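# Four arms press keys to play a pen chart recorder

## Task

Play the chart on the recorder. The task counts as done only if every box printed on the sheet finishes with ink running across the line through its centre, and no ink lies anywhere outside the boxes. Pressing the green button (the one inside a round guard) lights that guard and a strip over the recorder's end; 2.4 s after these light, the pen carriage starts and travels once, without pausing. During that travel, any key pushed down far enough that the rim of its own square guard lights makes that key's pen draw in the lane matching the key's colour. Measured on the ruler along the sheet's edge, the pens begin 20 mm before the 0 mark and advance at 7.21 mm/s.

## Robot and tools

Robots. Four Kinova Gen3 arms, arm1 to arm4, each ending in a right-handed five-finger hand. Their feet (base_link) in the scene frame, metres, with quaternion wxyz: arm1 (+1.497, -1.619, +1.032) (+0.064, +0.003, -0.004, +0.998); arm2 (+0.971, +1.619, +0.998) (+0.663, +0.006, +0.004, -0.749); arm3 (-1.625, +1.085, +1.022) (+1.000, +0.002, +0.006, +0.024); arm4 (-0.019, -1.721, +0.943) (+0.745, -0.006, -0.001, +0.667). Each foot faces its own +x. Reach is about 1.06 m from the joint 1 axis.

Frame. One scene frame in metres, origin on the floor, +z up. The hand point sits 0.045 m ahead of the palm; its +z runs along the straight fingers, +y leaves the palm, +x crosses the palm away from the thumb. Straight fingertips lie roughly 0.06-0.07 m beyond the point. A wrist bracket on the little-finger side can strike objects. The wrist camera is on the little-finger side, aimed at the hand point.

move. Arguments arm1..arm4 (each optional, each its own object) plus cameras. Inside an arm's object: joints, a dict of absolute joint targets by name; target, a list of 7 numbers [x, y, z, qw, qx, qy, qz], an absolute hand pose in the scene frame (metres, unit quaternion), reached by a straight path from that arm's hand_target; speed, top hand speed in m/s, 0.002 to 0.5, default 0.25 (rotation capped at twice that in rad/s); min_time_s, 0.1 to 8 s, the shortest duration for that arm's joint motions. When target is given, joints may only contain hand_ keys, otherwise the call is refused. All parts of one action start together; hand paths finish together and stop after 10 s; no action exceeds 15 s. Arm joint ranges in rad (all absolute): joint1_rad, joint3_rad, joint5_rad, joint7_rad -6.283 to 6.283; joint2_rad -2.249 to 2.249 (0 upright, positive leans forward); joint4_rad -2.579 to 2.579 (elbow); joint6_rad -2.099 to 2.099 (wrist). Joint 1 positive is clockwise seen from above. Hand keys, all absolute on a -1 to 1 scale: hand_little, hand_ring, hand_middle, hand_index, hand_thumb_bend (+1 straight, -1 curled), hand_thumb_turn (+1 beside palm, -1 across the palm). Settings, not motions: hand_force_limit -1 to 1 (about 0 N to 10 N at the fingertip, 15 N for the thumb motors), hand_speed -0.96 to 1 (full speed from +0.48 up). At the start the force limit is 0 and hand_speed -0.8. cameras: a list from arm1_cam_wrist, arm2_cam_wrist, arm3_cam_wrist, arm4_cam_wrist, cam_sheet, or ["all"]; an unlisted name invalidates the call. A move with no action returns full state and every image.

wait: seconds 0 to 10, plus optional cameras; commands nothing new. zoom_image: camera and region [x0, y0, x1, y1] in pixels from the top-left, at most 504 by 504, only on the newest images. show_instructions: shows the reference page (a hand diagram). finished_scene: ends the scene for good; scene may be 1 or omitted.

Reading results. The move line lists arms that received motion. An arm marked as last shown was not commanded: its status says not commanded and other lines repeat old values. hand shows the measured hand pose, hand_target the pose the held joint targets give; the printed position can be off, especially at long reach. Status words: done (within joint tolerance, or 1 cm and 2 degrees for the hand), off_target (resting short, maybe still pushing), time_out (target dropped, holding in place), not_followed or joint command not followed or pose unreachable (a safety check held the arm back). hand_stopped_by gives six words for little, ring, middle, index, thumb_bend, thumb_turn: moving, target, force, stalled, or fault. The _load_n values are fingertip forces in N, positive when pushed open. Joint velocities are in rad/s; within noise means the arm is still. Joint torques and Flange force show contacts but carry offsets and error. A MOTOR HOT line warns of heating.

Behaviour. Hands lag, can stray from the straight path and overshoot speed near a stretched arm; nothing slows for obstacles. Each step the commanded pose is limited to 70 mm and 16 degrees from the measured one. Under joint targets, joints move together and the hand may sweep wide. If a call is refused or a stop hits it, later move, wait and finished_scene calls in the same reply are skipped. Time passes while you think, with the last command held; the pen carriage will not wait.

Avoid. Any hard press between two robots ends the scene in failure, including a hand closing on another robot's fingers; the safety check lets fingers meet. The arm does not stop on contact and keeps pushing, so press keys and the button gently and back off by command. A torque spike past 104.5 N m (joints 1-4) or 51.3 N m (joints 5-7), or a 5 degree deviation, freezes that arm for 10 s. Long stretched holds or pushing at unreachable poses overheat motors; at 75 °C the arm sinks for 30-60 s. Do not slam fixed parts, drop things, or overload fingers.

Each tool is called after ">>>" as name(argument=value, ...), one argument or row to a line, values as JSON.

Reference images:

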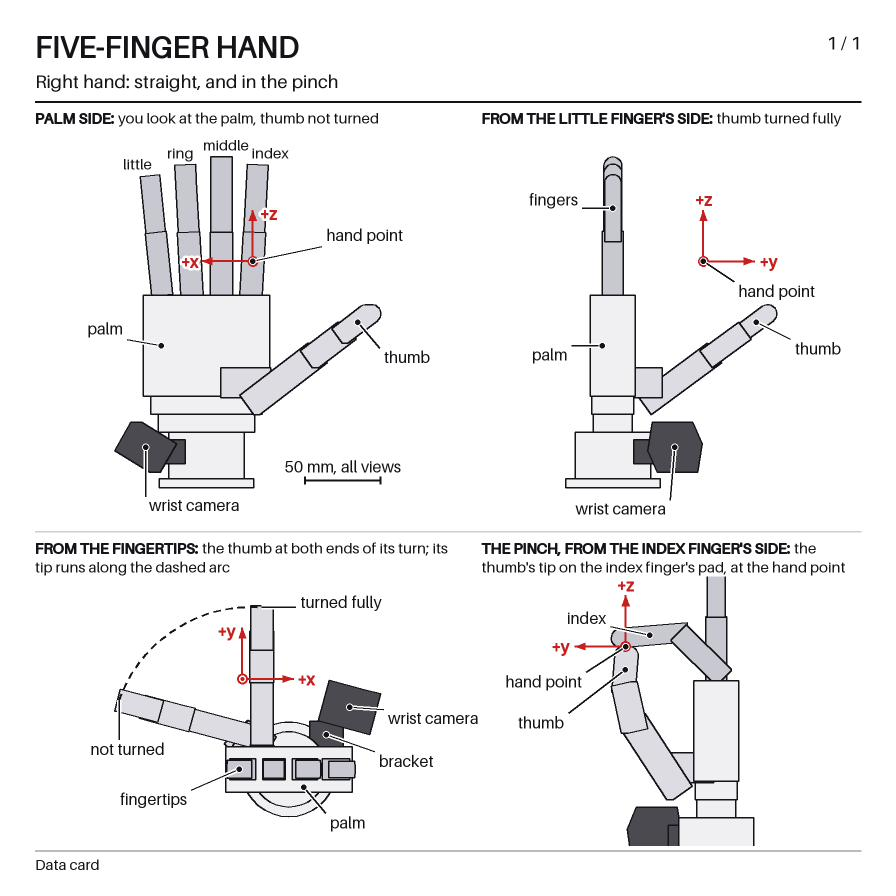

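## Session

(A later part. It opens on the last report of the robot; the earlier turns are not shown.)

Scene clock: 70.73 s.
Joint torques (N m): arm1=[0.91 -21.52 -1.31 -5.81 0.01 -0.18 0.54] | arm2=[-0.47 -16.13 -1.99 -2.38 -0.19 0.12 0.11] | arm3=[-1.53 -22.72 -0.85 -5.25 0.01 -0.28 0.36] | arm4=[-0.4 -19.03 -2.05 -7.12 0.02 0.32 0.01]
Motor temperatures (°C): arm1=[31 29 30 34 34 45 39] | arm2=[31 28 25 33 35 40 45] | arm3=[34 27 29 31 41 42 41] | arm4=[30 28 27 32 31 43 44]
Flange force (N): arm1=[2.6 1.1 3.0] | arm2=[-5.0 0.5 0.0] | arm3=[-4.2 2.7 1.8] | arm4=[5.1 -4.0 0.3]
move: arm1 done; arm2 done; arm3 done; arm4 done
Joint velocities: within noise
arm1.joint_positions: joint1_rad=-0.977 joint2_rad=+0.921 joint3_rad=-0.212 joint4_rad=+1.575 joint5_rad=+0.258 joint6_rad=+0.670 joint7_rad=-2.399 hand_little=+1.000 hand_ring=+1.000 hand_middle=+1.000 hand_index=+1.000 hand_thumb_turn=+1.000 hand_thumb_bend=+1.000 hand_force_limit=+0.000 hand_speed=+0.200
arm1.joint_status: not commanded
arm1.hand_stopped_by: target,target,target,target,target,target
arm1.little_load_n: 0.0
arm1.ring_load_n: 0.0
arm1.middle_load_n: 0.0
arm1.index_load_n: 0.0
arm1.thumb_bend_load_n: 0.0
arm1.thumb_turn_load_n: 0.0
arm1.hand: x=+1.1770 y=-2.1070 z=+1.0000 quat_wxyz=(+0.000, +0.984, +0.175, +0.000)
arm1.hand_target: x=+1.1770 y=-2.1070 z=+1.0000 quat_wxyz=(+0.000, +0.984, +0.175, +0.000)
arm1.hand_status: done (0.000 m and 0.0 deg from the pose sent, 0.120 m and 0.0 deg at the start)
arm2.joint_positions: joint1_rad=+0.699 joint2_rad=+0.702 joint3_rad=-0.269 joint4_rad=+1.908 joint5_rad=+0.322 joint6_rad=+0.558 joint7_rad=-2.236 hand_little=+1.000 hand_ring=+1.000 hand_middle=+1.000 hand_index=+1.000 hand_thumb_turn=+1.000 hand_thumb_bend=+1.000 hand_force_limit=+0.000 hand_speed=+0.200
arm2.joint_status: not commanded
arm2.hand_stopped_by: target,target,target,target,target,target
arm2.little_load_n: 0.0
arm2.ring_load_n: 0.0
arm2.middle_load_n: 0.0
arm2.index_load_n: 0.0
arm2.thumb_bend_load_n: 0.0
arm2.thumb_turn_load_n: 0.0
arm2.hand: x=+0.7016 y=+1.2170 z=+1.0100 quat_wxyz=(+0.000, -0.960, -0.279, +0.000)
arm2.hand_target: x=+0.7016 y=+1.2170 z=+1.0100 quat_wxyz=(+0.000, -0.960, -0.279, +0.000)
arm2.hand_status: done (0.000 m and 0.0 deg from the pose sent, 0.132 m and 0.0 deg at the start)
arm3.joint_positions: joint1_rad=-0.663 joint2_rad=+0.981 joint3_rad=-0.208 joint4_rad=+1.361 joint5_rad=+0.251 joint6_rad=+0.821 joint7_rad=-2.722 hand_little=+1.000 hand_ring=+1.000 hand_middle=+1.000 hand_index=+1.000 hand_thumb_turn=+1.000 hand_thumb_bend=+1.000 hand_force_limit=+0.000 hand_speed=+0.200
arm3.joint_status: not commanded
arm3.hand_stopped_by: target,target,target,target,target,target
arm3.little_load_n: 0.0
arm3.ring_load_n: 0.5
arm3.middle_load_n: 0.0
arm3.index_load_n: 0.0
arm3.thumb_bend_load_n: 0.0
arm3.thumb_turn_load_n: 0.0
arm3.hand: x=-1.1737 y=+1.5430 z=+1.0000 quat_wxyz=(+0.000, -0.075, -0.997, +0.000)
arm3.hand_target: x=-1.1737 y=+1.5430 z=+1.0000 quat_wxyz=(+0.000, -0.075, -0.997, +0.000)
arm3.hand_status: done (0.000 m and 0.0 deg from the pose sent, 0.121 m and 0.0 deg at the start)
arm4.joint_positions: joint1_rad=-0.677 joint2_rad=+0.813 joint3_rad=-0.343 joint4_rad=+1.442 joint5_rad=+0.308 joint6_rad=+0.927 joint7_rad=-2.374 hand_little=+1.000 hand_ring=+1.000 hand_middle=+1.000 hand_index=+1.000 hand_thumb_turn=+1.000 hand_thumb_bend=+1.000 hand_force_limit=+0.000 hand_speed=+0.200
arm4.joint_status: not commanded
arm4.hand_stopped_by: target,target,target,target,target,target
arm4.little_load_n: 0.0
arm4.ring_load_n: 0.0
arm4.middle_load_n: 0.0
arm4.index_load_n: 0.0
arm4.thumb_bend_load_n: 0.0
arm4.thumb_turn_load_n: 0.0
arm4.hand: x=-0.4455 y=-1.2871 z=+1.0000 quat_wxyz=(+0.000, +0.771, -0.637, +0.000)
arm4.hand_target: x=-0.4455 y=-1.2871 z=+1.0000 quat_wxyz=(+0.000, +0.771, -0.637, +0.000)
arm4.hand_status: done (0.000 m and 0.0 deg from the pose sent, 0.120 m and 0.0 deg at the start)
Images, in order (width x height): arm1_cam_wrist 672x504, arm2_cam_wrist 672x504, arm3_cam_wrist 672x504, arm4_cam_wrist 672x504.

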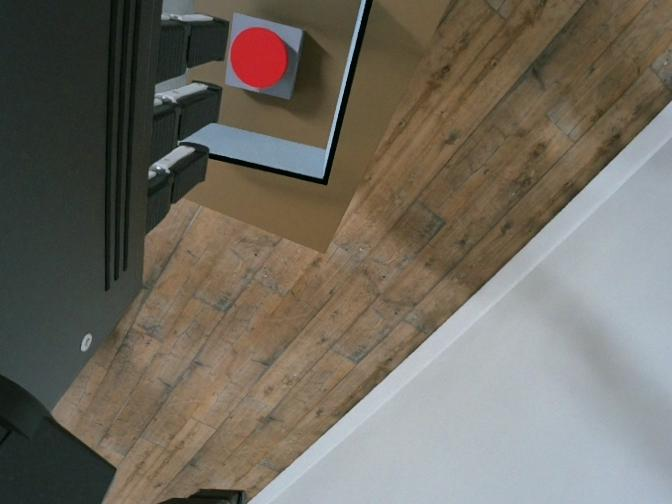

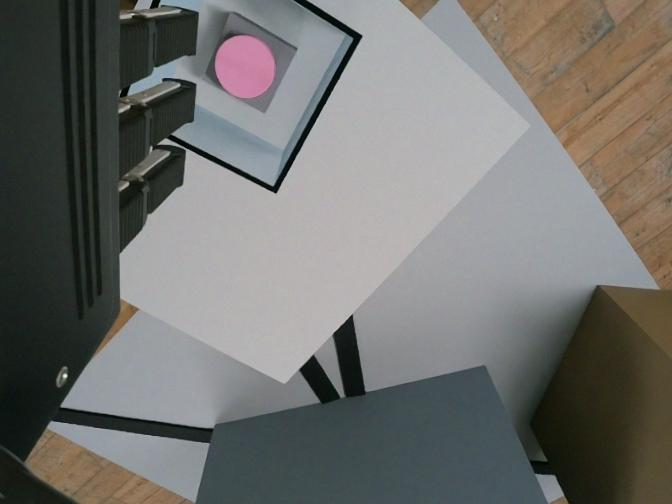

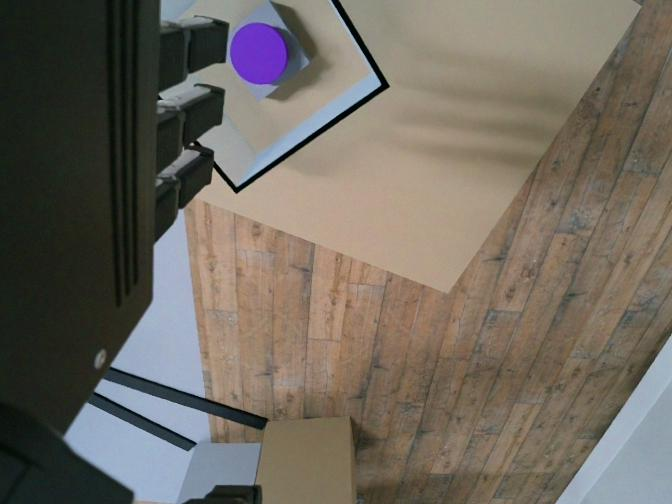

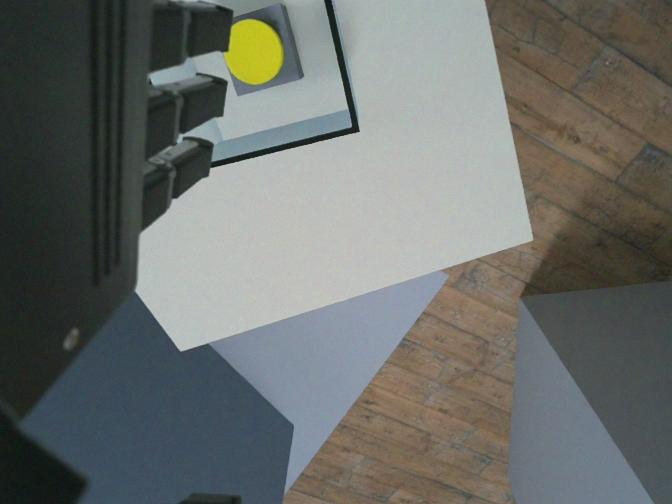

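>>> move(
  arm1={"target": [1.177, -2.107, 0.935, 0, 0.9845, 0.1754, 0]},
  arm2={"target": [0.700, 1.2064, 0.935, 0, 0.960, 0.279, 0]},
  arm3={"target": [-1.1743, 1.540, 0.935, 0, 0.075, 0.9972, 0]},
  arm4={"target": [-0.4376, -1.2856, 0.935, 0, 0.771, -0.637, 0]},
  cameras=["arm1_cam_wrist", "arm2_cam_wrist", "arm3_cam_wrist", "arm4_cam_wrist"],
)

Scene clock: 77.43 s.
Joint torques (N m): arm1=[0.93 -22.11 -1.21 -5.04 0.03 -0.19 0.56] | arm2=[-0.54 -17.45 -1.73 -1.23 -0.12 0.09 0.11] | arm3=[-1.54 -23.14 -0.8 -4.58 0.04 -0.29 0.35] | arm4=[-0.38 -19.47 -2.02 -6.35 0.02 0.31 0.01]
Motor temperatures (°C): arm1=[31 29 30 34 34 45 39] | arm2=[31 28 25 33 35 40 45] | arm3=[34 28 29 31 41 42 41] | arm4=[30 28 27 32 31 43 44]
Flange force (N): arm1=[3.1 0.9 2.8] | arm2=[-5.1 0.4 0.8] | arm3=[-4.3 2.6 2.4] | arm4=[5.1 -3.8 -0.5]
move: arm1 done; arm2 done; arm3 done; arm4 done
Joint velocities: within noise
arm1.joint_positions: joint1_rad=-0.996 joint2_rad=+1.047 joint3_rad=-0.182 joint4_rad=+1.563 joint5_rad=+0.285 joint6_rad=+0.555 joint7_rad=-2.420 hand_little=+1.000 hand_ring=+1.000 hand_middle=+1.000 hand_index=+1.000 hand_thumb_turn=+1.000 hand_thumb_bend=+1.000 hand_force_limit=+0.000 hand_speed=+0.200
arm1.joint_status: not commanded
arm1.hand_stopped_by: target,target,target,target,target,target
arm1.little_load_n: 0.0
arm1.ring_load_n: 0.0
arm1.middle_load_n: 0.0
arm1.index_load_n: 0.0
arm1.thumb_bend_load_n: 0.0
arm1.thumb_turn_load_n: 0.0
arm1.hand: x=+1.1770 y=-2.1070 z=+0.9350 quat_wxyz=(+0.000, +0.984, +0.175, +0.000)
arm1.hand_target: x=+1.1770 y=-2.1070 z=+0.9350 quat_wxyz=(+0.000, +0.984, +0.175, +0.000)
arm1.hand_status: done (0.000 m and 0.0 deg from the pose sent, 0.065 m and 0.0 deg at the start)
arm2.joint_positions: joint1_rad=+0.636 joint2_rad=+0.876 joint3_rad=-0.197 joint4_rad=+1.885 joint5_rad=+0.382 joint6_rad=+0.402 joint7_rad=-2.298 hand_little=+1.000 hand_ring=+1.000 hand_middle=+1.000 hand_index=+1.000 hand_thumb_turn=+1.000 hand_thumb_bend=+1.000 hand_force_limit=+0.000 hand_speed=+0.200
arm2.joint_status: not commanded
arm2.hand_stopped_by: target,target,target,target,target,target
arm2.little_load_n: 0.5
arm2.ring_load_n: 0.0
arm2.middle_load_n: 0.0
arm2.index_load_n: 0.0
arm2.thumb_bend_load_n: 0.0
arm2.thumb_turn_load_n: 0.0
arm2.hand: x=+0.7000 y=+1.2064 z=+0.9350 quat_wxyz=(+0.000, -0.960, -0.279, +0.000)
arm2.hand_target: x=+0.7000 y=+1.2064 z=+0.9350 quat_wxyz=(+0.000, -0.960, -0.279, +0.000)
arm2.hand_status: done (0.000 m and 0.0 deg from the pose sent, 0.076 m and 0.0 deg at the start)
arm3.joint_positions: joint1_rad=-0.670 joint2_rad=+1.091 joint3_rad=-0.188 joint4_rad=+1.364 joint5_rad=+0.274 joint6_rad=+0.707 joint7_rad=-2.736 hand_little=+1.000 hand_ring=+1.000 hand_middle=+1.000 hand_index=+1.000 hand_thumb_turn=+1.000 hand_thumb_bend=+1.000 hand_force_limit=+0.000 hand_speed=+0.200
arm3.joint_status: not commanded
arm3.hand_stopped_by: target,target,target,target,target,target
arm3.little_load_n: 0.0
arm3.ring_load_n: 0.0
arm3.middle_load_n: 0.0
arm3.index_load_n: 0.0
arm3.thumb_bend_load_n: 0.0
arm3.thumb_turn_load_n: 0.0
arm3.hand: x=-1.1743 y=+1.5400 z=+0.9350 quat_wxyz=(+0.000, -0.075, -0.997, +0.000)
arm3.hand_target: x=-1.1743 y=+1.5400 z=+0.9350 quat_wxyz=(+0.000, -0.075, -0.997, +0.000)
arm3.hand_status: done (0.000 m and 0.0 deg from the pose sent, 0.065 m and 0.0 deg at the start)
arm4.joint_positions: joint1_rad=-0.679 joint2_rad=+0.910 joint3_rad=-0.313 joint4_rad=+1.489 joint5_rad=+0.348 joint6_rad=+0.785 joint7_rad=-2.394 hand_little=+1.000 hand_ring=+1.000 hand_middle=+1.000 hand_index=+1.000 hand_thumb_turn=+1.000 hand_thumb_bend=+1.000 hand_force_limit=+0.000 hand_speed=+0.200
arm4.joint_status: not commanded
arm4.hand_stopped_by: target,target,target,target,target,target
arm4.little_load_n: 0.0
arm4.ring_load_n: 0.0
arm4.middle_load_n: 0.0
arm4.index_load_n: 0.0
arm4.thumb_bend_load_n: 0.0
arm4.thumb_turn_load_n: 0.0
arm4.hand: x=-0.4376 y=-1.2856 z=+0.9350 quat_wxyz=(+0.000, +0.771, -0.637, +0.000)
arm4.hand_target: x=-0.4376 y=-1.2856 z=+0.9350 quat_wxyz=(+0.000, +0.771, -0.637, +0.000)
arm4.hand_status: done (0.000 m and 0.0 deg from the pose sent, 0.066 m and 0.0 deg at the start)
Images, in order (width x height): arm1_cam_wrist 672x504, arm2_cam_wrist 672x504, arm3_cam_wrist 672x504, arm4_cam_wrist 672x504.

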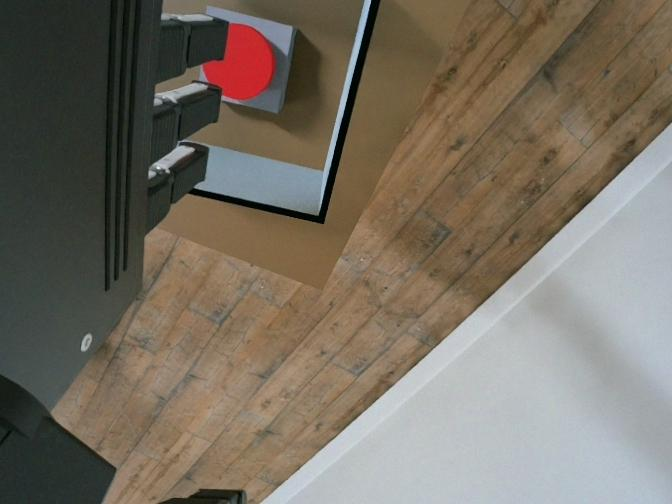

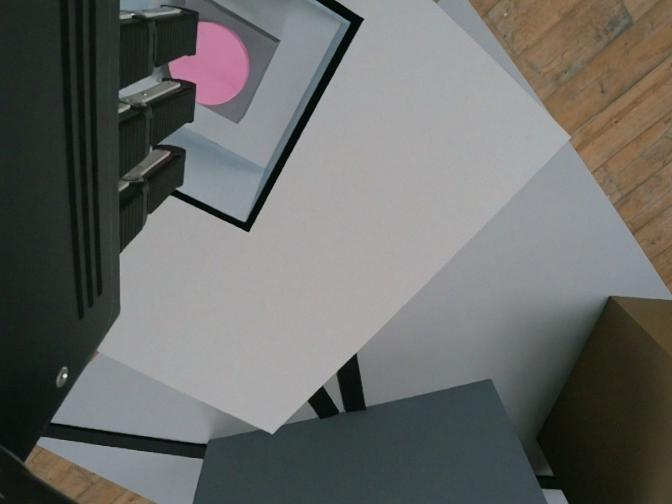

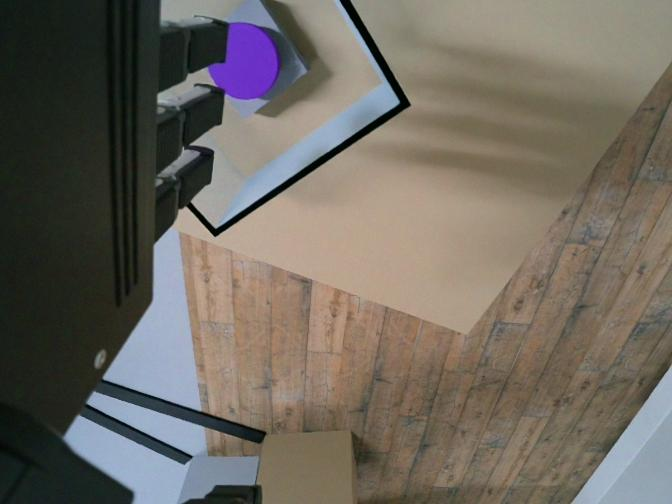

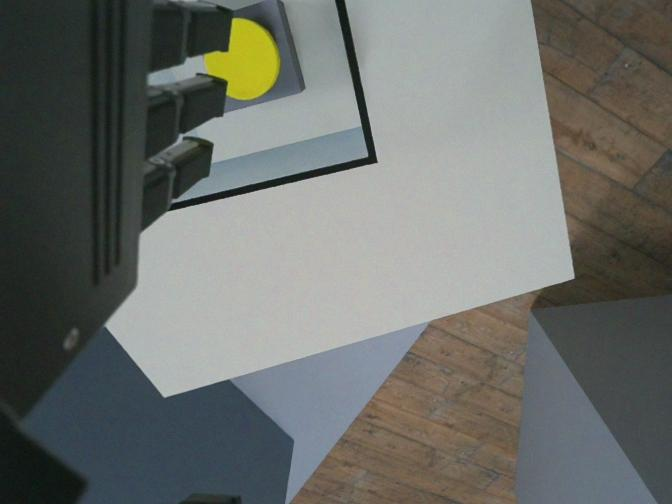

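>>> move(
  arm1={"target": [1.177, -2.107, 0.885, 0, 0.9845, 0.1754, 0], "speed": 0.1},
  arm2={"target": [0.700, 1.2064, 0.885, 0, 0.960, 0.279, 0], "speed": 0.1},
  arm3={"target": [-1.1743, 1.540, 0.885, 0, 0.075, 0.9972, 0], "speed": 0.1},
  arm4={"target": [-0.4376, -1.2856, 0.885, 0, 0.771, -0.637, 0], "speed": 0.1},
  cameras=["arm1_cam_wrist", "arm2_cam_wrist", "arm3_cam_wrist", "arm4_cam_wrist"],
)

Scene clock: 79.40 s.
Joint torques (N m): arm1=[0.92 -22.49 -1.09 -4.49 0 -0.18 0.57] | arm2=[-0.55 -17.91 -1.52 -0.4 -0.21 0.12 0.15] | arm3=[-1.51 -23.46 -0.73 -4.11 0.02 -0.3 0.37] | arm4=[-0.4 -19.83 -1.93 -5.72 0.01 0.3 0.01]
Motor temperatures (°C): arm1=[31 29 30 34 34 45 39] | arm2=[31 28 25 33 35 40 45] | arm3=[34 28 29 31 41 42 41] | arm4=[30 28 27 32 31 43 44]
Flange force (N): arm1=[3.3 0.7 2.5] | arm2=[-5.0 0.3 1.3] | arm3=[-4.4 2.9 2.8] | arm4=[4.9 -3.7 -1.2]
move: arm1 done; arm2 done; arm3 done; arm4 done
Joint velocities: within noise
arm1.joint_positions: joint1_rad=-1.010 joint2_rad=+1.150 joint3_rad=-0.160 joint4_rad=+1.531 joint5_rad=+0.300 joint6_rad=+0.481 joint7_rad=-2.432 hand_little=+1.000 hand_ring=+1.000 hand_middle=+1.000 hand_index=+1.000 hand_thumb_turn=+1.000 hand_thumb_bend=+1.000 hand_force_limit=+0.000 hand_speed=+0.200
arm1.joint_status: not commanded
arm1.hand_stopped_by: target,target,target,target,target,target
arm1.little_load_n: 0.0
arm1.ring_load_n: 0.0
arm1.middle_load_n: 0.0
arm1.index_load_n: 0.0
arm1.thumb_bend_load_n: 0.0
arm1.thumb_turn_load_n: 0.0
arm1.hand: x=+1.1770 y=-2.1070 z=+0.8850 quat_wxyz=(+0.000, +0.984, +0.175, +0.000)
arm1.hand_target: x=+1.1770 y=-2.1070 z=+0.8850 quat_wxyz=(+0.000, +0.984, +0.175, +0.000)
arm1.hand_status: done (0.000 m and 0.0 deg from the pose sent, 0.050 m and 0.0 deg at the start)
arm2.joint_positions: joint1_rad=+0.601 joint2_rad=+0.991 joint3_rad=-0.146 joint4_rad=+1.867 joint5_rad=+0.409 joint6_rad=+0.299 joint7_rad=-2.325 hand_little=+1.000 hand_ring=+1.000 hand_middle=+1.000 hand_index=+1.000 hand_thumb_turn=+1.000 hand_thumb_bend=+1.000 hand_force_limit=+0.000 hand_speed=+0.200
arm2.joint_status: not commanded
arm2.hand_stopped_by: target,target,target,target,target,target
arm2.little_load_n: 0.0
arm2.ring_load_n: 0.0
arm2.middle_load_n: 0.0
arm2.index_load_n: 0.0
arm2.thumb_bend_load_n: 0.0
arm2.thumb_turn_load_n: 0.0
arm2.hand: x=+0.7000 y=+1.2064 z=+0.8850 quat_wxyz=(+0.000, -0.960, -0.279, +0.000)
arm2.hand_target: x=+0.7000 y=+1.2064 z=+0.8850 quat_wxyz=(+0.000, -0.960, -0.279, +0.000)
arm2.hand_status: done (0.000 m and 0.0 deg from the pose sent, 0.050 m and 0.0 deg at the start)
arm3.joint_positions: joint1_rad=-0.678 joint2_rad=+1.187 joint3_rad=-0.172 joint4_rad=+1.335 joint5_rad=+0.288 joint6_rad=+0.638 joint7_rad=-2.745 hand_little=+1.000 hand_ring=+1.000 hand_middle=+1.000 hand_index=+1.000 hand_thumb_turn=+1.000 hand_thumb_bend=+1.000 hand_force_limit=+0.000 hand_speed=+0.200
arm3.joint_status: not commanded
arm3.hand_stopped_by: target,target,target,target,target,target
arm3.little_load_n: 0.0
arm3.ring_load_n: 0.0
arm3.middle_load_n: 0.0
arm3.index_load_n: 0.0
arm3.thumb_bend_load_n: 0.0
arm3.thumb_turn_load_n: 0.0
arm3.hand: x=-1.1743 y=+1.5400 z=+0.8850 quat_wxyz=(+0.000, -0.075, -0.997, +0.000)
arm3.hand_target: x=-1.1743 y=+1.5400 z=+0.8850 quat_wxyz=(+0.000, -0.075, -0.997, +0.000)
arm3.hand_status: done (0.000 m and 0.0 deg from the pose sent, 0.050 m and 0.0 deg at the start)
arm4.joint_positions: joint1_rad=-0.695 joint2_rad=+0.999 joint3_rad=-0.286 joint4_rad=+1.491 joint5_rad=+0.376 joint6_rad=+0.693 joint7_rad=-2.416 hand_little=+1.000 hand_ring=+1.000 hand_middle=+1.000 hand_index=+1.000 hand_thumb_turn=+1.000 hand_thumb_bend=+1.000 hand_force_limit=+0.000 hand_speed=+0.200
arm4.joint_status: not commanded
arm4.hand_stopped_by: target,target,target,target,target,target
arm4.little_load_n: 0.0
arm4.ring_load_n: 0.0
arm4.middle_load_n: 0.0
arm4.index_load_n: 0.0
arm4.thumb_bend_load_n: -0.5
arm4.thumb_turn_load_n: 0.0
arm4.hand: x=-0.4376 y=-1.2856 z=+0.8850 quat_wxyz=(+0.000, +0.771, -0.637, +0.000)
arm4.hand_target: x=-0.4376 y=-1.2856 z=+0.8850 quat_wxyz=(+0.000, +0.771, -0.637, +0.000)
arm4.hand_status: done (0.000 m and 0.0 deg from the pose sent, 0.050 m and 0.0 deg at the start)
Images, in order (width x height): arm1_cam_wrist 672x504, arm2_cam_wrist 672x504, arm3_cam_wrist 672x504, arm4_cam_wrist 672x504.

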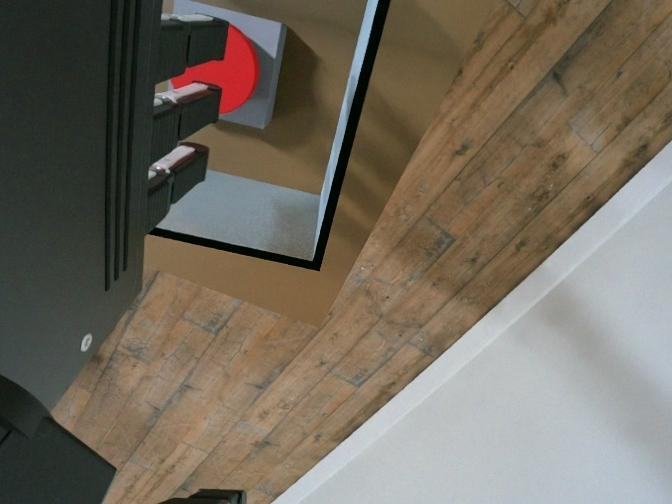

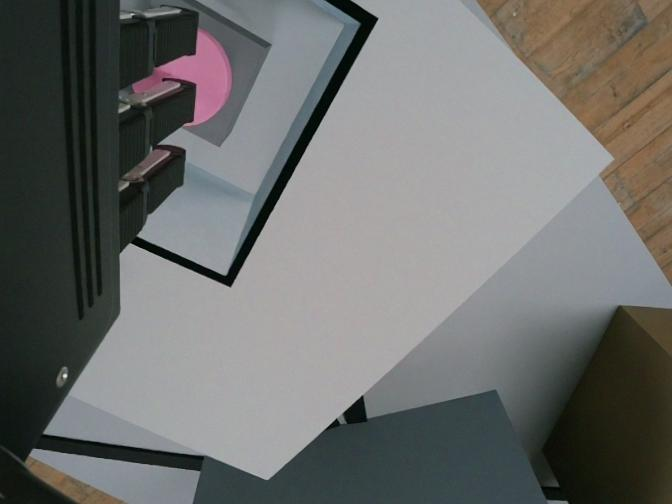

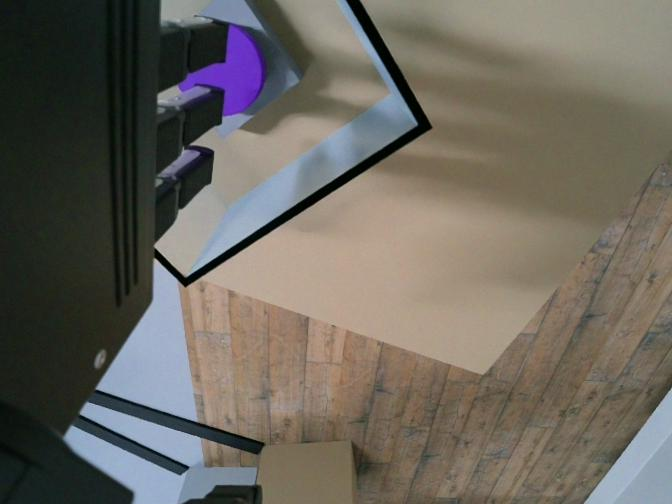

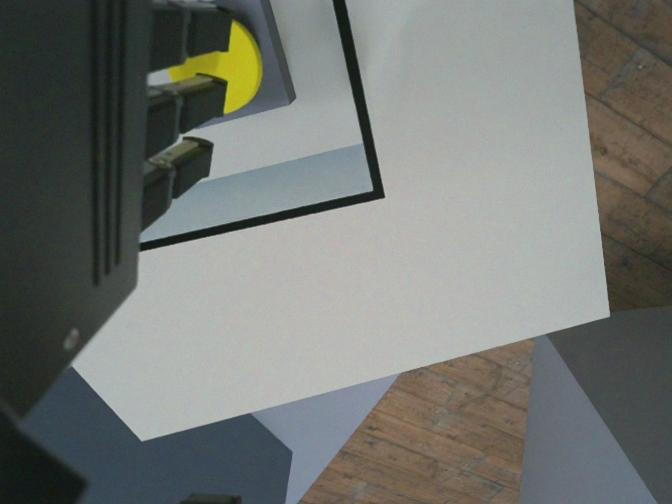

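>>> move(
  arm1={"target": [1.177, -2.107, 0.868, 0, 0.9845, 0.1754, 0], "speed": 0.1},
  arm2={"target": [0.700, 1.2064, 0.868, 0, 0.960, 0.279, 0], "speed": 0.1},
  arm3={"target": [-1.1743, 1.540, 0.868, 0, 0.075, 0.9972, 0], "speed": 0.1},
  arm4={"target": [-0.4376, -1.2856, 0.868, 0, 0.771, -0.637, 0], "speed": 0.1},
  cameras=["arm1_cam_wrist", "arm2_cam_wrist", "arm3_cam_wrist", "arm4_cam_wrist"],
)

Scene clock: 81.27 s.
Joint torques (N m): arm1=[0.95 -22.59 -1.06 -4.37 0.02 -0.18 0.54] | arm2=[-0.48 -16.38 -1.13 -0.55 -0.15 -0.21 0.09] | arm3=[-1.53 -23.56 -0.76 -4 0.04 -0.29 0.32] | arm4=[-0.36 -20.01 -1.9 -5.52 0.02 0.31 0.01]
Motor temperatures (°C): arm1=[31 29 30 34 34 45 39] | arm2=[31 28 25 33 35 40 45] | arm3=[34 28 29 31 41 42 41] | arm4=[30 28 27 32 31 43 44]
Flange force (N): arm1=[3.5 0.5 2.4] | arm2=[-4.0 0.0 -3.7] | arm3=[-4.4 2.7 2.9] | arm4=[4.8 -3.6 -1.2]
move: arm1 done; arm2 done; arm3 done; arm4 done
Joint velocities: within noise
arm1.joint_positions: joint1_rad=-1.014 joint2_rad=+1.186 joint3_rad=-0.153 joint4_rad=+1.516 joint5_rad=+0.304 joint6_rad=+0.459 joint7_rad=-2.435 hand_little=+1.000 hand_ring=+1.000 hand_middle=+1.000 hand_index=+1.000 hand_thumb_turn=+1.000 hand_thumb_bend=+1.000 hand_force_limit=+0.000 hand_speed=+0.200
arm1.joint_status: not commanded
arm1.hand_stopped_by: target,target,target,target,target,target
arm1.little_load_n: 0.0
arm1.ring_load_n: 0.0
arm1.middle_load_n: 0.5
arm1.index_load_n: 0.0
arm1.thumb_bend_load_n: 0.0
arm1.thumb_turn_load_n: 0.0
arm1.hand: x=+1.1770 y=-2.1070 z=+0.8680 quat_wxyz=(+0.000, +0.984, +0.175, +0.000)
arm1.hand_target: x=+1.1770 y=-2.1070 z=+0.8680 quat_wxyz=(+0.000, +0.984, +0.175, +0.000)
arm1.hand_status: done (0.000 m and 0.0 deg from the pose sent, 0.017 m and 0.0 deg at the start)
arm2.joint_positions: joint1_rad=+0.590 joint2_rad=+1.031 joint3_rad=-0.130 joint4_rad=+1.856 joint5_rad=+0.415 joint6_rad=+0.267 joint7_rad=-2.332 hand_little=+1.000 hand_ring=+1.000 hand_middle=+1.000 hand_index=+1.000 hand_thumb_turn=+1.000 hand_thumb_bend=+1.000 hand_force_limit=+0.000 hand_speed=+0.200
arm2.joint_status: not commanded
arm2.hand_stopped_by: target,target,target,target,target,target
arm2.little_load_n: 0.0
arm2.ring_load_n: 0.0
arm2.middle_load_n: 0.0
arm2.index_load_n: 0.0
arm2.thumb_bend_load_n: 0.0
arm2.thumb_turn_load_n: 0.0
arm2.hand: x=+0.7000 y=+1.2064 z=+0.8680 quat_wxyz=(+0.000, -0.960, -0.279, +0.000)
arm2.hand_target: x=+0.7000 y=+1.2064 z=+0.8680 quat_wxyz=(+0.000, -0.960, -0.279, +0.000)
arm2.hand_status: done (0.000 m and 0.0 deg from the pose sent, 0.017 m and 0.0 deg at the start)
arm3.joint_positions: joint1_rad=-0.680 joint2_rad=+1.221 joint3_rad=-0.168 joint4_rad=+1.321 joint5_rad=+0.292 joint6_rad=+0.618 joint7_rad=-2.747 hand_little=+1.000 hand_ring=+1.000 hand_middle=+1.000 hand_index=+1.000 hand_thumb_turn=+1.000 hand_thumb_bend=+1.000 hand_force_limit=+0.000 hand_speed=+0.200
arm3.joint_status: not commanded
arm3.hand_stopped_by: target,target,target,target,target,target
arm3.little_load_n: 0.0
arm3.ring_load_n: 0.0
arm3.middle_load_n: 0.0
arm3.index_load_n: 0.0
arm3.thumb_bend_load_n: 0.0
arm3.thumb_turn_load_n: 0.5
arm3.hand: x=-1.1743 y=+1.5400 z=+0.8680 quat_wxyz=(+0.000, -0.075, -0.997, +0.000)
arm3.hand_target: x=-1.1743 y=+1.5400 z=+0.8680 quat_wxyz=(+0.000, -0.075, -0.997, +0.000)
arm3.hand_status: done (0.000 m and 0.0 deg from the pose sent, 0.017 m and 0.0 deg at the start)
arm4.joint_positions: joint1_rad=-0.701 joint2_rad=+1.030 joint3_rad=-0.276 joint4_rad=+1.488 joint5_rad=+0.385 joint6_rad=+0.664 joint7_rad=-2.422 hand_little=+1.000 hand_ring=+1.000 hand_middle=+1.000 hand_index=+1.000 hand_thumb_turn=+1.000 hand_thumb_bend=+1.000 hand_force_limit=+0.000 hand_speed=+0.200
arm4.joint_status: not commanded
arm4.hand_stopped_by: target,target,target,target,target,target
arm4.little_load_n: 0.0
arm4.ring_load_n: 0.0
arm4.middle_load_n: 0.0
arm4.index_load_n: 0.0
arm4.thumb_bend_load_n: 0.0
arm4.thumb_turn_load_n: -0.5
arm4.hand: x=-0.4376 y=-1.2856 z=+0.8680 quat_wxyz=(+0.000, +0.771, -0.637, +0.000)
arm4.hand_target: x=-0.4376 y=-1.2856 z=+0.8680 quat_wxyz=(+0.000, +0.771, -0.637, +0.000)
arm4.hand_status: done (0.000 m and 0.0 deg from the pose sent, 0.017 m and 0.0 deg at the start)
Images, in order (width x height): arm1_cam_wrist 672x504, arm2_cam_wrist 672x504, arm3_cam_wrist 672x504, arm4_cam_wrist 672x504.

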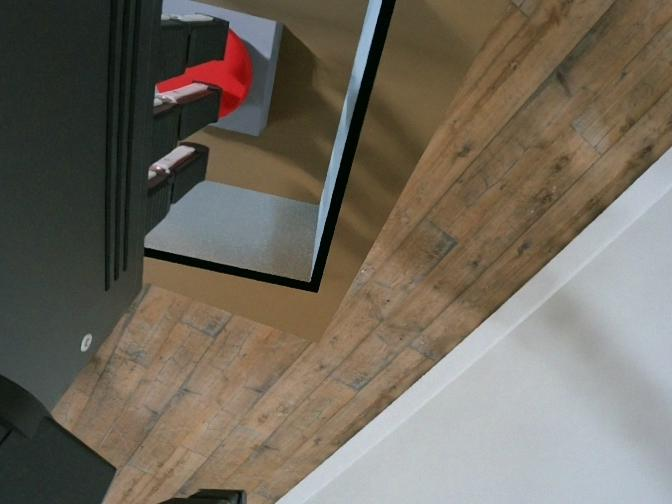

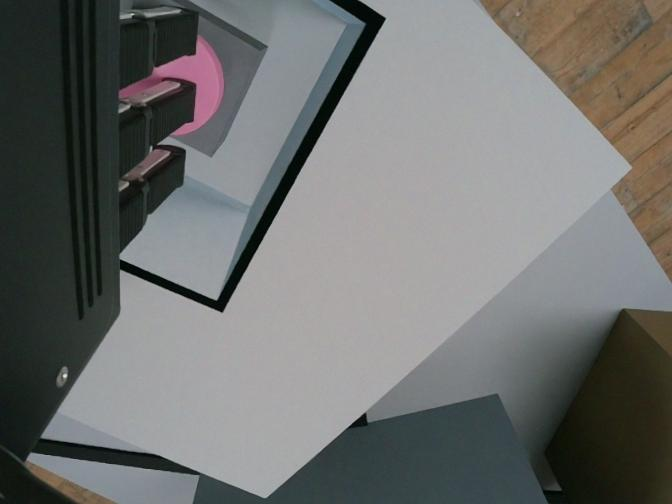

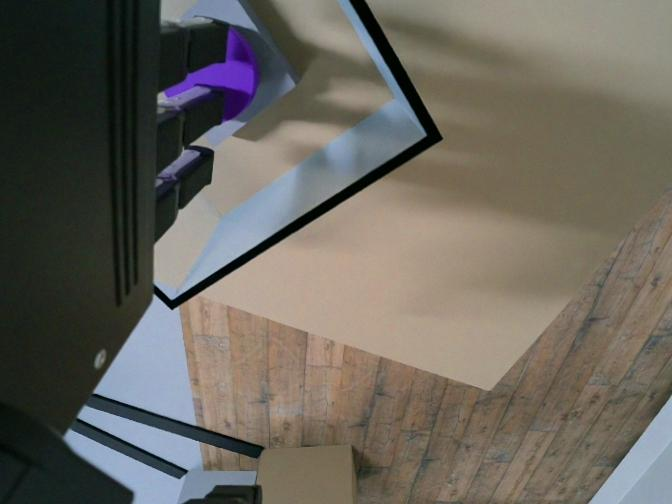

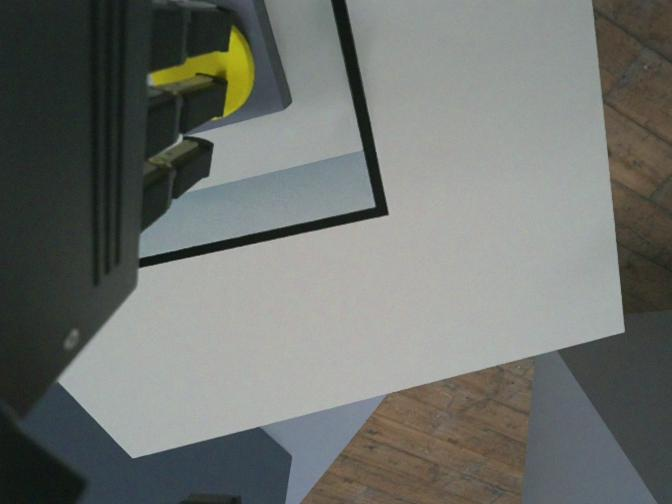

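>>> move(
  arm1={"target": [1.177, -2.107, 0.858, 0, 0.9845, 0.1754, 0], "speed": 0.1},
  arm2={"target": [0.700, 1.2064, 0.864, 0, 0.960, 0.279, 0], "speed": 0.1},
  arm3={"target": [-1.1743, 1.540, 0.858, 0, 0.075, 0.9972, 0], "speed": 0.1},
  arm4={"target": [-0.4376, -1.2856, 0.858, 0, 0.771, -0.637, 0], "speed": 0.1},
  cameras=["arm1_cam_wrist", "arm2_cam_wrist", "arm3_cam_wrist", "arm4_cam_wrist"],
)

Scene clock: 82.90 s.
Joint torques (N m): arm1=[2.46 -9.47 1.76 -3.95 0.69 -1.66 0.57] | arm2=[-0.41 -15.52 -1.01 -0.51 -0.07 -0.31 0.12] | arm3=[-0.23 -7.43 1.48 -1.75 0.61 -2.09 0.41] | arm4=[2.51 20.28 6.36 -1.04 2.56 -5.71 0.05]
Motor temperatures (°C): arm1=[31 29 30 34 34 45 39] | arm2=[31 28 25 33 35 40 45] | arm3=[34 28 29 31 41 42 41] | arm4=[30 28 27 32 31 43 44]
Flange force (N): arm1=[10.4 -0.2 -28.2] | arm2=[-3.6 0.2 -6.0] | arm3=[0.8 -0.7 -30.1] | arm4=[22.2 -7.0 -91.1]
move: arm1 done; arm2 done; arm3 done; arm4 done
Joint velocities: within noise
arm1.joint_positions: joint1_rad=-1.017 joint2_rad=+1.207 joint3_rad=-0.150 joint4_rad=+1.507 joint5_rad=+0.306 joint6_rad=+0.447 joint7_rad=-2.437 hand_little=+1.000 hand_ring=+1.000 hand_middle=+1.000 hand_index=+1.000 hand_thumb_turn=+1.000 hand_thumb_bend=+1.000 hand_force_limit=+0.000 hand_speed=+0.200
arm1.joint_status: not commanded
arm1.hand_stopped_by: target,target,target,target,target,target
arm1.little_load_n: 0.0
arm1.ring_load_n: 0.0
arm1.middle_load_n: 0.0
arm1.index_load_n: 0.0
arm1.thumb_bend_load_n: 0.0
arm1.thumb_turn_load_n: 0.0
arm1.hand: x=+1.1770 y=-2.1070 z=+0.8580 quat_wxyz=(+0.000, +0.984, +0.175, +0.000)
arm1.hand_target: x=+1.1770 y=-2.1070 z=+0.8580 quat_wxyz=(+0.000, +0.984, +0.175, +0.000)
arm1.hand_status: done (0.000 m and 0.0 deg from the pose sent, 0.010 m and 0.0 deg at the start)
arm2.joint_positions: joint1_rad=+0.588 joint2_rad=+1.040 joint3_rad=-0.126 joint4_rad=+1.853 joint5_rad=+0.416 joint6_rad=+0.260 joint7_rad=-2.333 hand_little=+1.000 hand_ring=+1.000 hand_middle=+1.000 hand_index=+1.000 hand_thumb_turn=+1.000 hand_thumb_bend=+1.000 hand_force_limit=+0.000 hand_speed=+0.200
arm2.joint_status: not commanded
arm2.hand_stopped_by: target,target,target,target,target,target
arm2.little_load_n: 0.0
arm2.ring_load_n: 0.0
arm2.middle_load_n: 0.0
arm2.index_load_n: 0.0
arm2.thumb_bend_load_n: 0.0
arm2.thumb_turn_load_n: 0.0
arm2.hand: x=+0.7000 y=+1.2064 z=+0.8640 quat_wxyz=(+0.000, -0.960, -0.279, +0.000)
arm2.hand_target: x=+0.7000 y=+1.2064 z=+0.8640 quat_wxyz=(+0.000, -0.960, -0.279, +0.000)
arm2.hand_status: done (0.000 m and 0.0 deg from the pose sent, 0.004 m and 0.0 deg at the start)
arm3.joint_positions: joint1_rad=-0.682 joint2_rad=+1.241 joint3_rad=-0.165 joint4_rad=+1.312 joint5_rad=+0.294 joint6_rad=+0.607 joint7_rad=-2.748 hand_little=+1.000 hand_ring=+1.000 hand_middle=+1.000 hand_index=+1.000 hand_thumb_turn=+1.000 hand_thumb_bend=+1.000 hand_force_limit=+0.000 hand_speed=+0.200
arm3.joint_status: not commanded
arm3.hand_stopped_by: target,target,target,target,target,target
arm3.little_load_n: 0.0
arm3.ring_load_n: 0.0
arm3.middle_load_n: 0.5
arm3.index_load_n: 0.0
arm3.thumb_bend_load_n: 0.0
arm3.thumb_turn_load_n: 0.0
arm3.hand: x=-1.1743 y=+1.5400 z=+0.8580 quat_wxyz=(+0.000, -0.075, -0.997, +0.000)
arm3.hand_target: x=-1.1743 y=+1.5400 z=+0.8580 quat_wxyz=(+0.000, -0.075, -0.997, +0.000)
arm3.hand_status: done (0.000 m and 0.0 deg from the pose sent, 0.010 m and 0.0 deg at the start)
arm4.joint_positions: joint1_rad=-0.704 joint2_rad=+1.049 joint3_rad=-0.270 joint4_rad=+1.485 joint5_rad=+0.389 joint6_rad=+0.648 joint7_rad=-2.425 hand_little=+1.000 hand_ring=+1.000 hand_middle=+1.000 hand_index=+1.000 hand_thumb_turn=+1.000 hand_thumb_bend=+1.000 hand_force_limit=+0.000 hand_speed=+0.200
arm4.joint_status: not commanded
arm4.hand_stopped_by: target,target,target,target,target,target
arm4.little_load_n: 0.0
arm4.ring_load_n: 0.0
arm4.middle_load_n: 0.0
arm4.index_load_n: 0.0
arm4.thumb_bend_load_n: 0.0
arm4.thumb_turn_load_n: 0.0
arm4.hand: x=-0.4377 y=-1.2856 z=+0.8581 quat_wxyz=(+0.000, +0.771, -0.637, +0.000)
arm4.hand_target: x=-0.4376 y=-1.2856 z=+0.8580 quat_wxyz=(+0.000, +0.771, -0.637, +0.000)
arm4.hand_status: done (0.000 m and 0.0 deg from the pose sent, 0.010 m and 0.0 deg at the start)
Images, in order (width x height): arm1_cam_wrist 672x504, arm2_cam_wrist 672x504, arm3_cam_wrist 672x504, arm4_cam_wrist 672x504.

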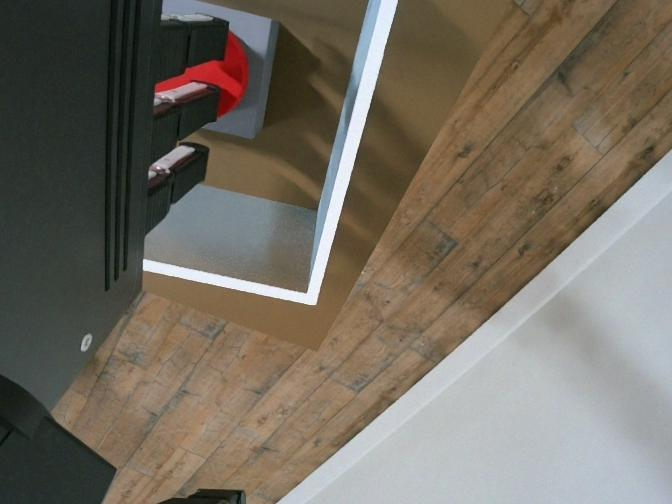

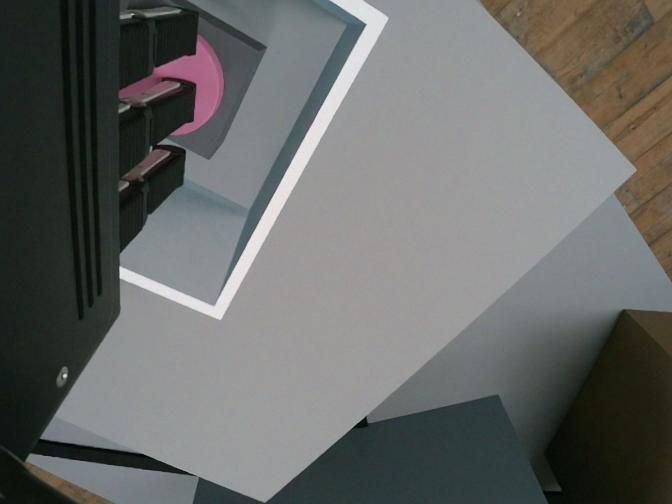

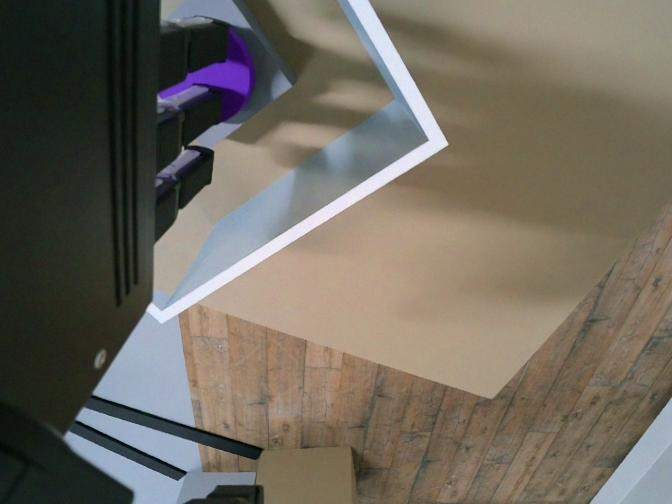

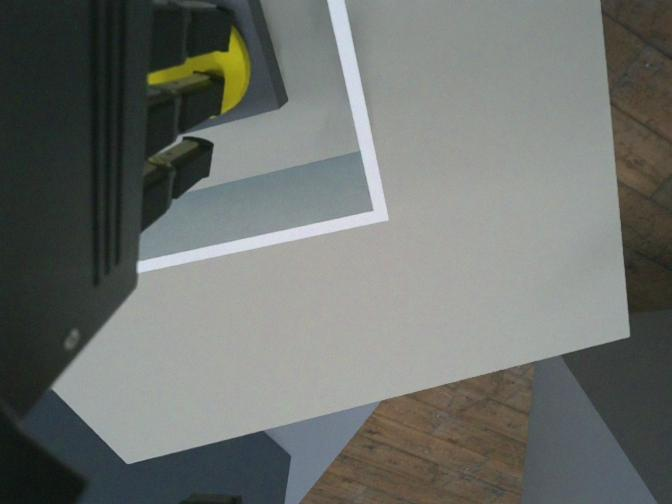

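>>> move(
  arm1={"target": [1.177, -2.107, 0.864, 0, 0.9845, 0.1754, 0], "speed": 0.1},
  arm2={"target": [0.700, 1.2064, 0.861, 0, 0.960, 0.279, 0], "speed": 0.1},
  arm3={"target": [-1.1743, 1.540, 0.864, 0, 0.075, 0.9972, 0], "speed": 0.1},
  arm4={"target": [-0.4376, -1.2856, 0.865, 0, 0.771, -0.637, 0], "speed": 0.1},
  cameras=["arm1_cam_wrist", "arm2_cam_wrist", "arm3_cam_wrist", "arm4_cam_wrist"],
)

Scene clock: 85.00 s.
Joint torques (N m): arm1=[0.93 -22.63 -1.07 -4.33 0.03 -0.19 0.56] | arm2=[1.33 11.86 3.06 -3.71 0.74 -3.9 0.09] | arm3=[-1.06 -21.41 -0.04 -3.61 0.21 -0.43 0.36] | arm4=[0.05 -17.72 -1.05 -5.51 0.34 -0.16 0.02]
Motor temperatures (°C): arm1=[31 29 30 34 34 45 39] | arm2=[31 28 25 33 35 40 45] | arm3=[34 28 29 31 41 42 41] | arm4=[30 28 27 32 31 43 44]
Flange force (N): arm1=[3.5 0.5 2.4] | arm2=[10.6 -0.3 -82.3] | arm3=[-3.4 2.7 -1.4] | arm4=[6.6 -3.7 -6.9]
move: arm1 done; arm2 done; arm3 done; arm4 done
Joint velocities: within noise
arm1.joint_positions: joint1_rad=-1.015 joint2_rad=+1.194 joint3_rad=-0.152 joint4_rad=+1.513 joint5_rad=+0.305 joint6_rad=+0.454 joint7_rad=-2.436 hand_little=+1.000 hand_ring=+1.000 hand_middle=+1.000 hand_index=+1.000 hand_thumb_turn=+1.000 hand_thumb_bend=+1.000 hand_force_limit=+0.000 hand_speed=+0.200
arm1.joint_status: not commanded
arm1.hand_stopped_by: target,target,target,target,target,target
arm1.little_load_n: 0.0
arm1.ring_load_n: 0.0
arm1.middle_load_n: 0.0
arm1.index_load_n: 0.0
arm1.thumb_bend_load_n: 0.0
arm1.thumb_turn_load_n: 0.0
arm1.hand: x=+1.1770 y=-2.1070 z=+0.8640 quat_wxyz=(+0.000, +0.984, +0.175, +0.000)
arm1.hand_target: x=+1.1770 y=-2.1070 z=+0.8640 quat_wxyz=(+0.000, +0.984, +0.175, +0.000)
arm1.hand_status: done (0.000 m and 0.0 deg from the pose sent, 0.006 m and 0.0 deg at the start)
arm2.joint_positions: joint1_rad=+0.586 joint2_rad=+1.047 joint3_rad=-0.123 joint4_rad=+1.851 joint5_rad=+0.417 joint6_rad=+0.254 joint7_rad=-2.334 hand_little=+1.000 hand_ring=+1.000 hand_middle=+1.000 hand_index=+1.000 hand_thumb_turn=+1.000 hand_thumb_bend=+1.000 hand_force_limit=+0.000 hand_speed=+0.200
arm2.joint_status: not commanded
arm2.hand_stopped_by: target,target,target,target,target,target
arm2.little_load_n: 0.0
arm2.ring_load_n: 0.0
arm2.middle_load_n: 0.0
arm2.index_load_n: 0.0
arm2.thumb_bend_load_n: 0.0
arm2.thumb_turn_load_n: 0.0
arm2.hand: x=+0.7000 y=+1.2064 z=+0.8610 quat_wxyz=(+0.000, -0.960, -0.279, +0.000)
arm2.hand_target: x=+0.7000 y=+1.2064 z=+0.8610 quat_wxyz=(+0.000, -0.960, -0.279, +0.000)
arm2.hand_status: done (0.000 m and 0.0 deg from the pose sent, 0.003 m and 0.0 deg at the start)
arm3.joint_positions: joint1_rad=-0.681 joint2_rad=+1.229 joint3_rad=-0.166 joint4_rad=+1.317 joint5_rad=+0.293 joint6_rad=+0.614 joint7_rad=-2.747 hand_little=+1.000 hand_ring=+1.000 hand_middle=+1.000 hand_index=+1.000 hand_thumb_turn=+1.000 hand_thumb_bend=+1.000 hand_force_limit=+0.000 hand_speed=+0.200
arm3.joint_status: not commanded
arm3.hand_stopped_by: target,target,target,target,target,target
arm3.little_load_n: 0.0
arm3.ring_load_n: 0.0
arm3.middle_load_n: 0.0
arm3.index_load_n: 0.0
arm3.thumb_bend_load_n: 0.0
arm3.thumb_turn_load_n: 0.0
arm3.hand: x=-1.1743 y=+1.5400 z=+0.8640 quat_wxyz=(+0.000, -0.075, -0.997, +0.000)
arm3.hand_target: x=-1.1743 y=+1.5400 z=+0.8640 quat_wxyz=(+0.000, -0.075, -0.997, +0.000)
arm3.hand_status: done (0.000 m and 0.0 deg from the pose sent, 0.006 m and 0.0 deg at the start)
arm4.joint_positions: joint1_rad=-0.702 joint2_rad=+1.036 joint3_rad=-0.274 joint4_rad=+1.487 joint5_rad=+0.386 joint6_rad=+0.659 joint7_rad=-2.423 hand_little=+1.000 hand_ring=+1.000 hand_middle=+1.000 hand_index=+1.000 hand_thumb_turn=+1.000 hand_thumb_bend=+1.000 hand_force_limit=+0.000 hand_speed=+0.200
arm4.joint_status: not commanded
arm4.hand_stopped_by: target,target,target,target,target,target
arm4.little_load_n: 0.0
arm4.ring_load_n: 0.0
arm4.middle_load_n: 0.0
arm4.index_load_n: 0.0
arm4.thumb_bend_load_n: 0.0
arm4.thumb_turn_load_n: 0.0
arm4.hand: x=-0.4376 y=-1.2856 z=+0.8650 quat_wxyz=(+0.000, +0.771, -0.637, +0.000)
arm4.hand_target: x=-0.4376 y=-1.2856 z=+0.8650 quat_wxyz=(+0.000, +0.771, -0.637, +0.000)
arm4.hand_status: done (0.000 m and 0.0 deg from the pose sent, 0.007 m and 0.0 deg at the start)
Images, in order (width x height): arm1_cam_wrist 672x504, arm2_cam_wrist 672x504, arm3_cam_wrist 672x504, arm4_cam_wrist 672x504.

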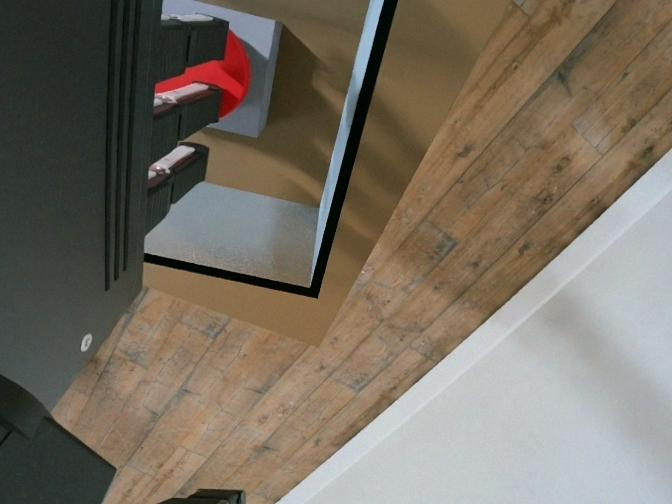

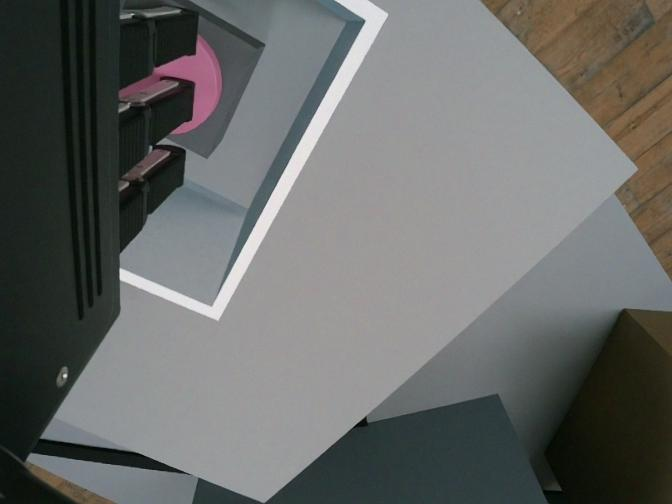

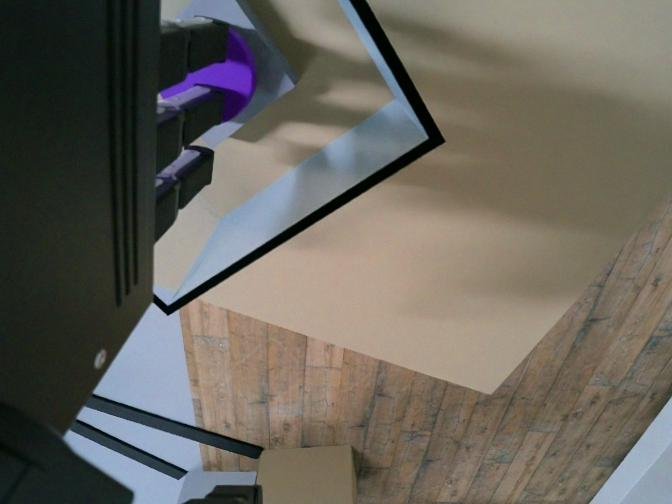

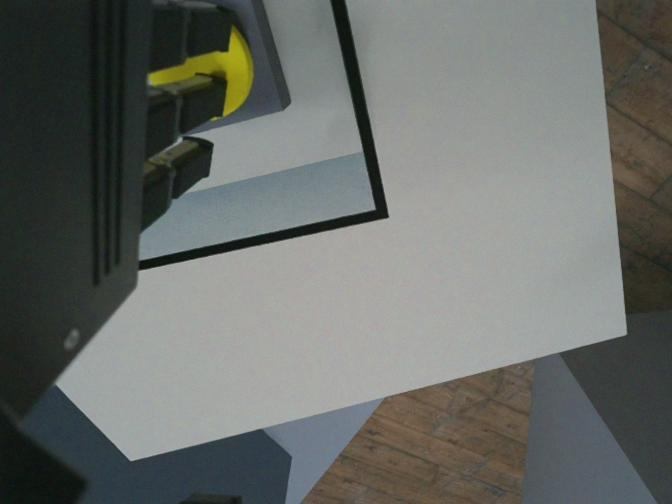

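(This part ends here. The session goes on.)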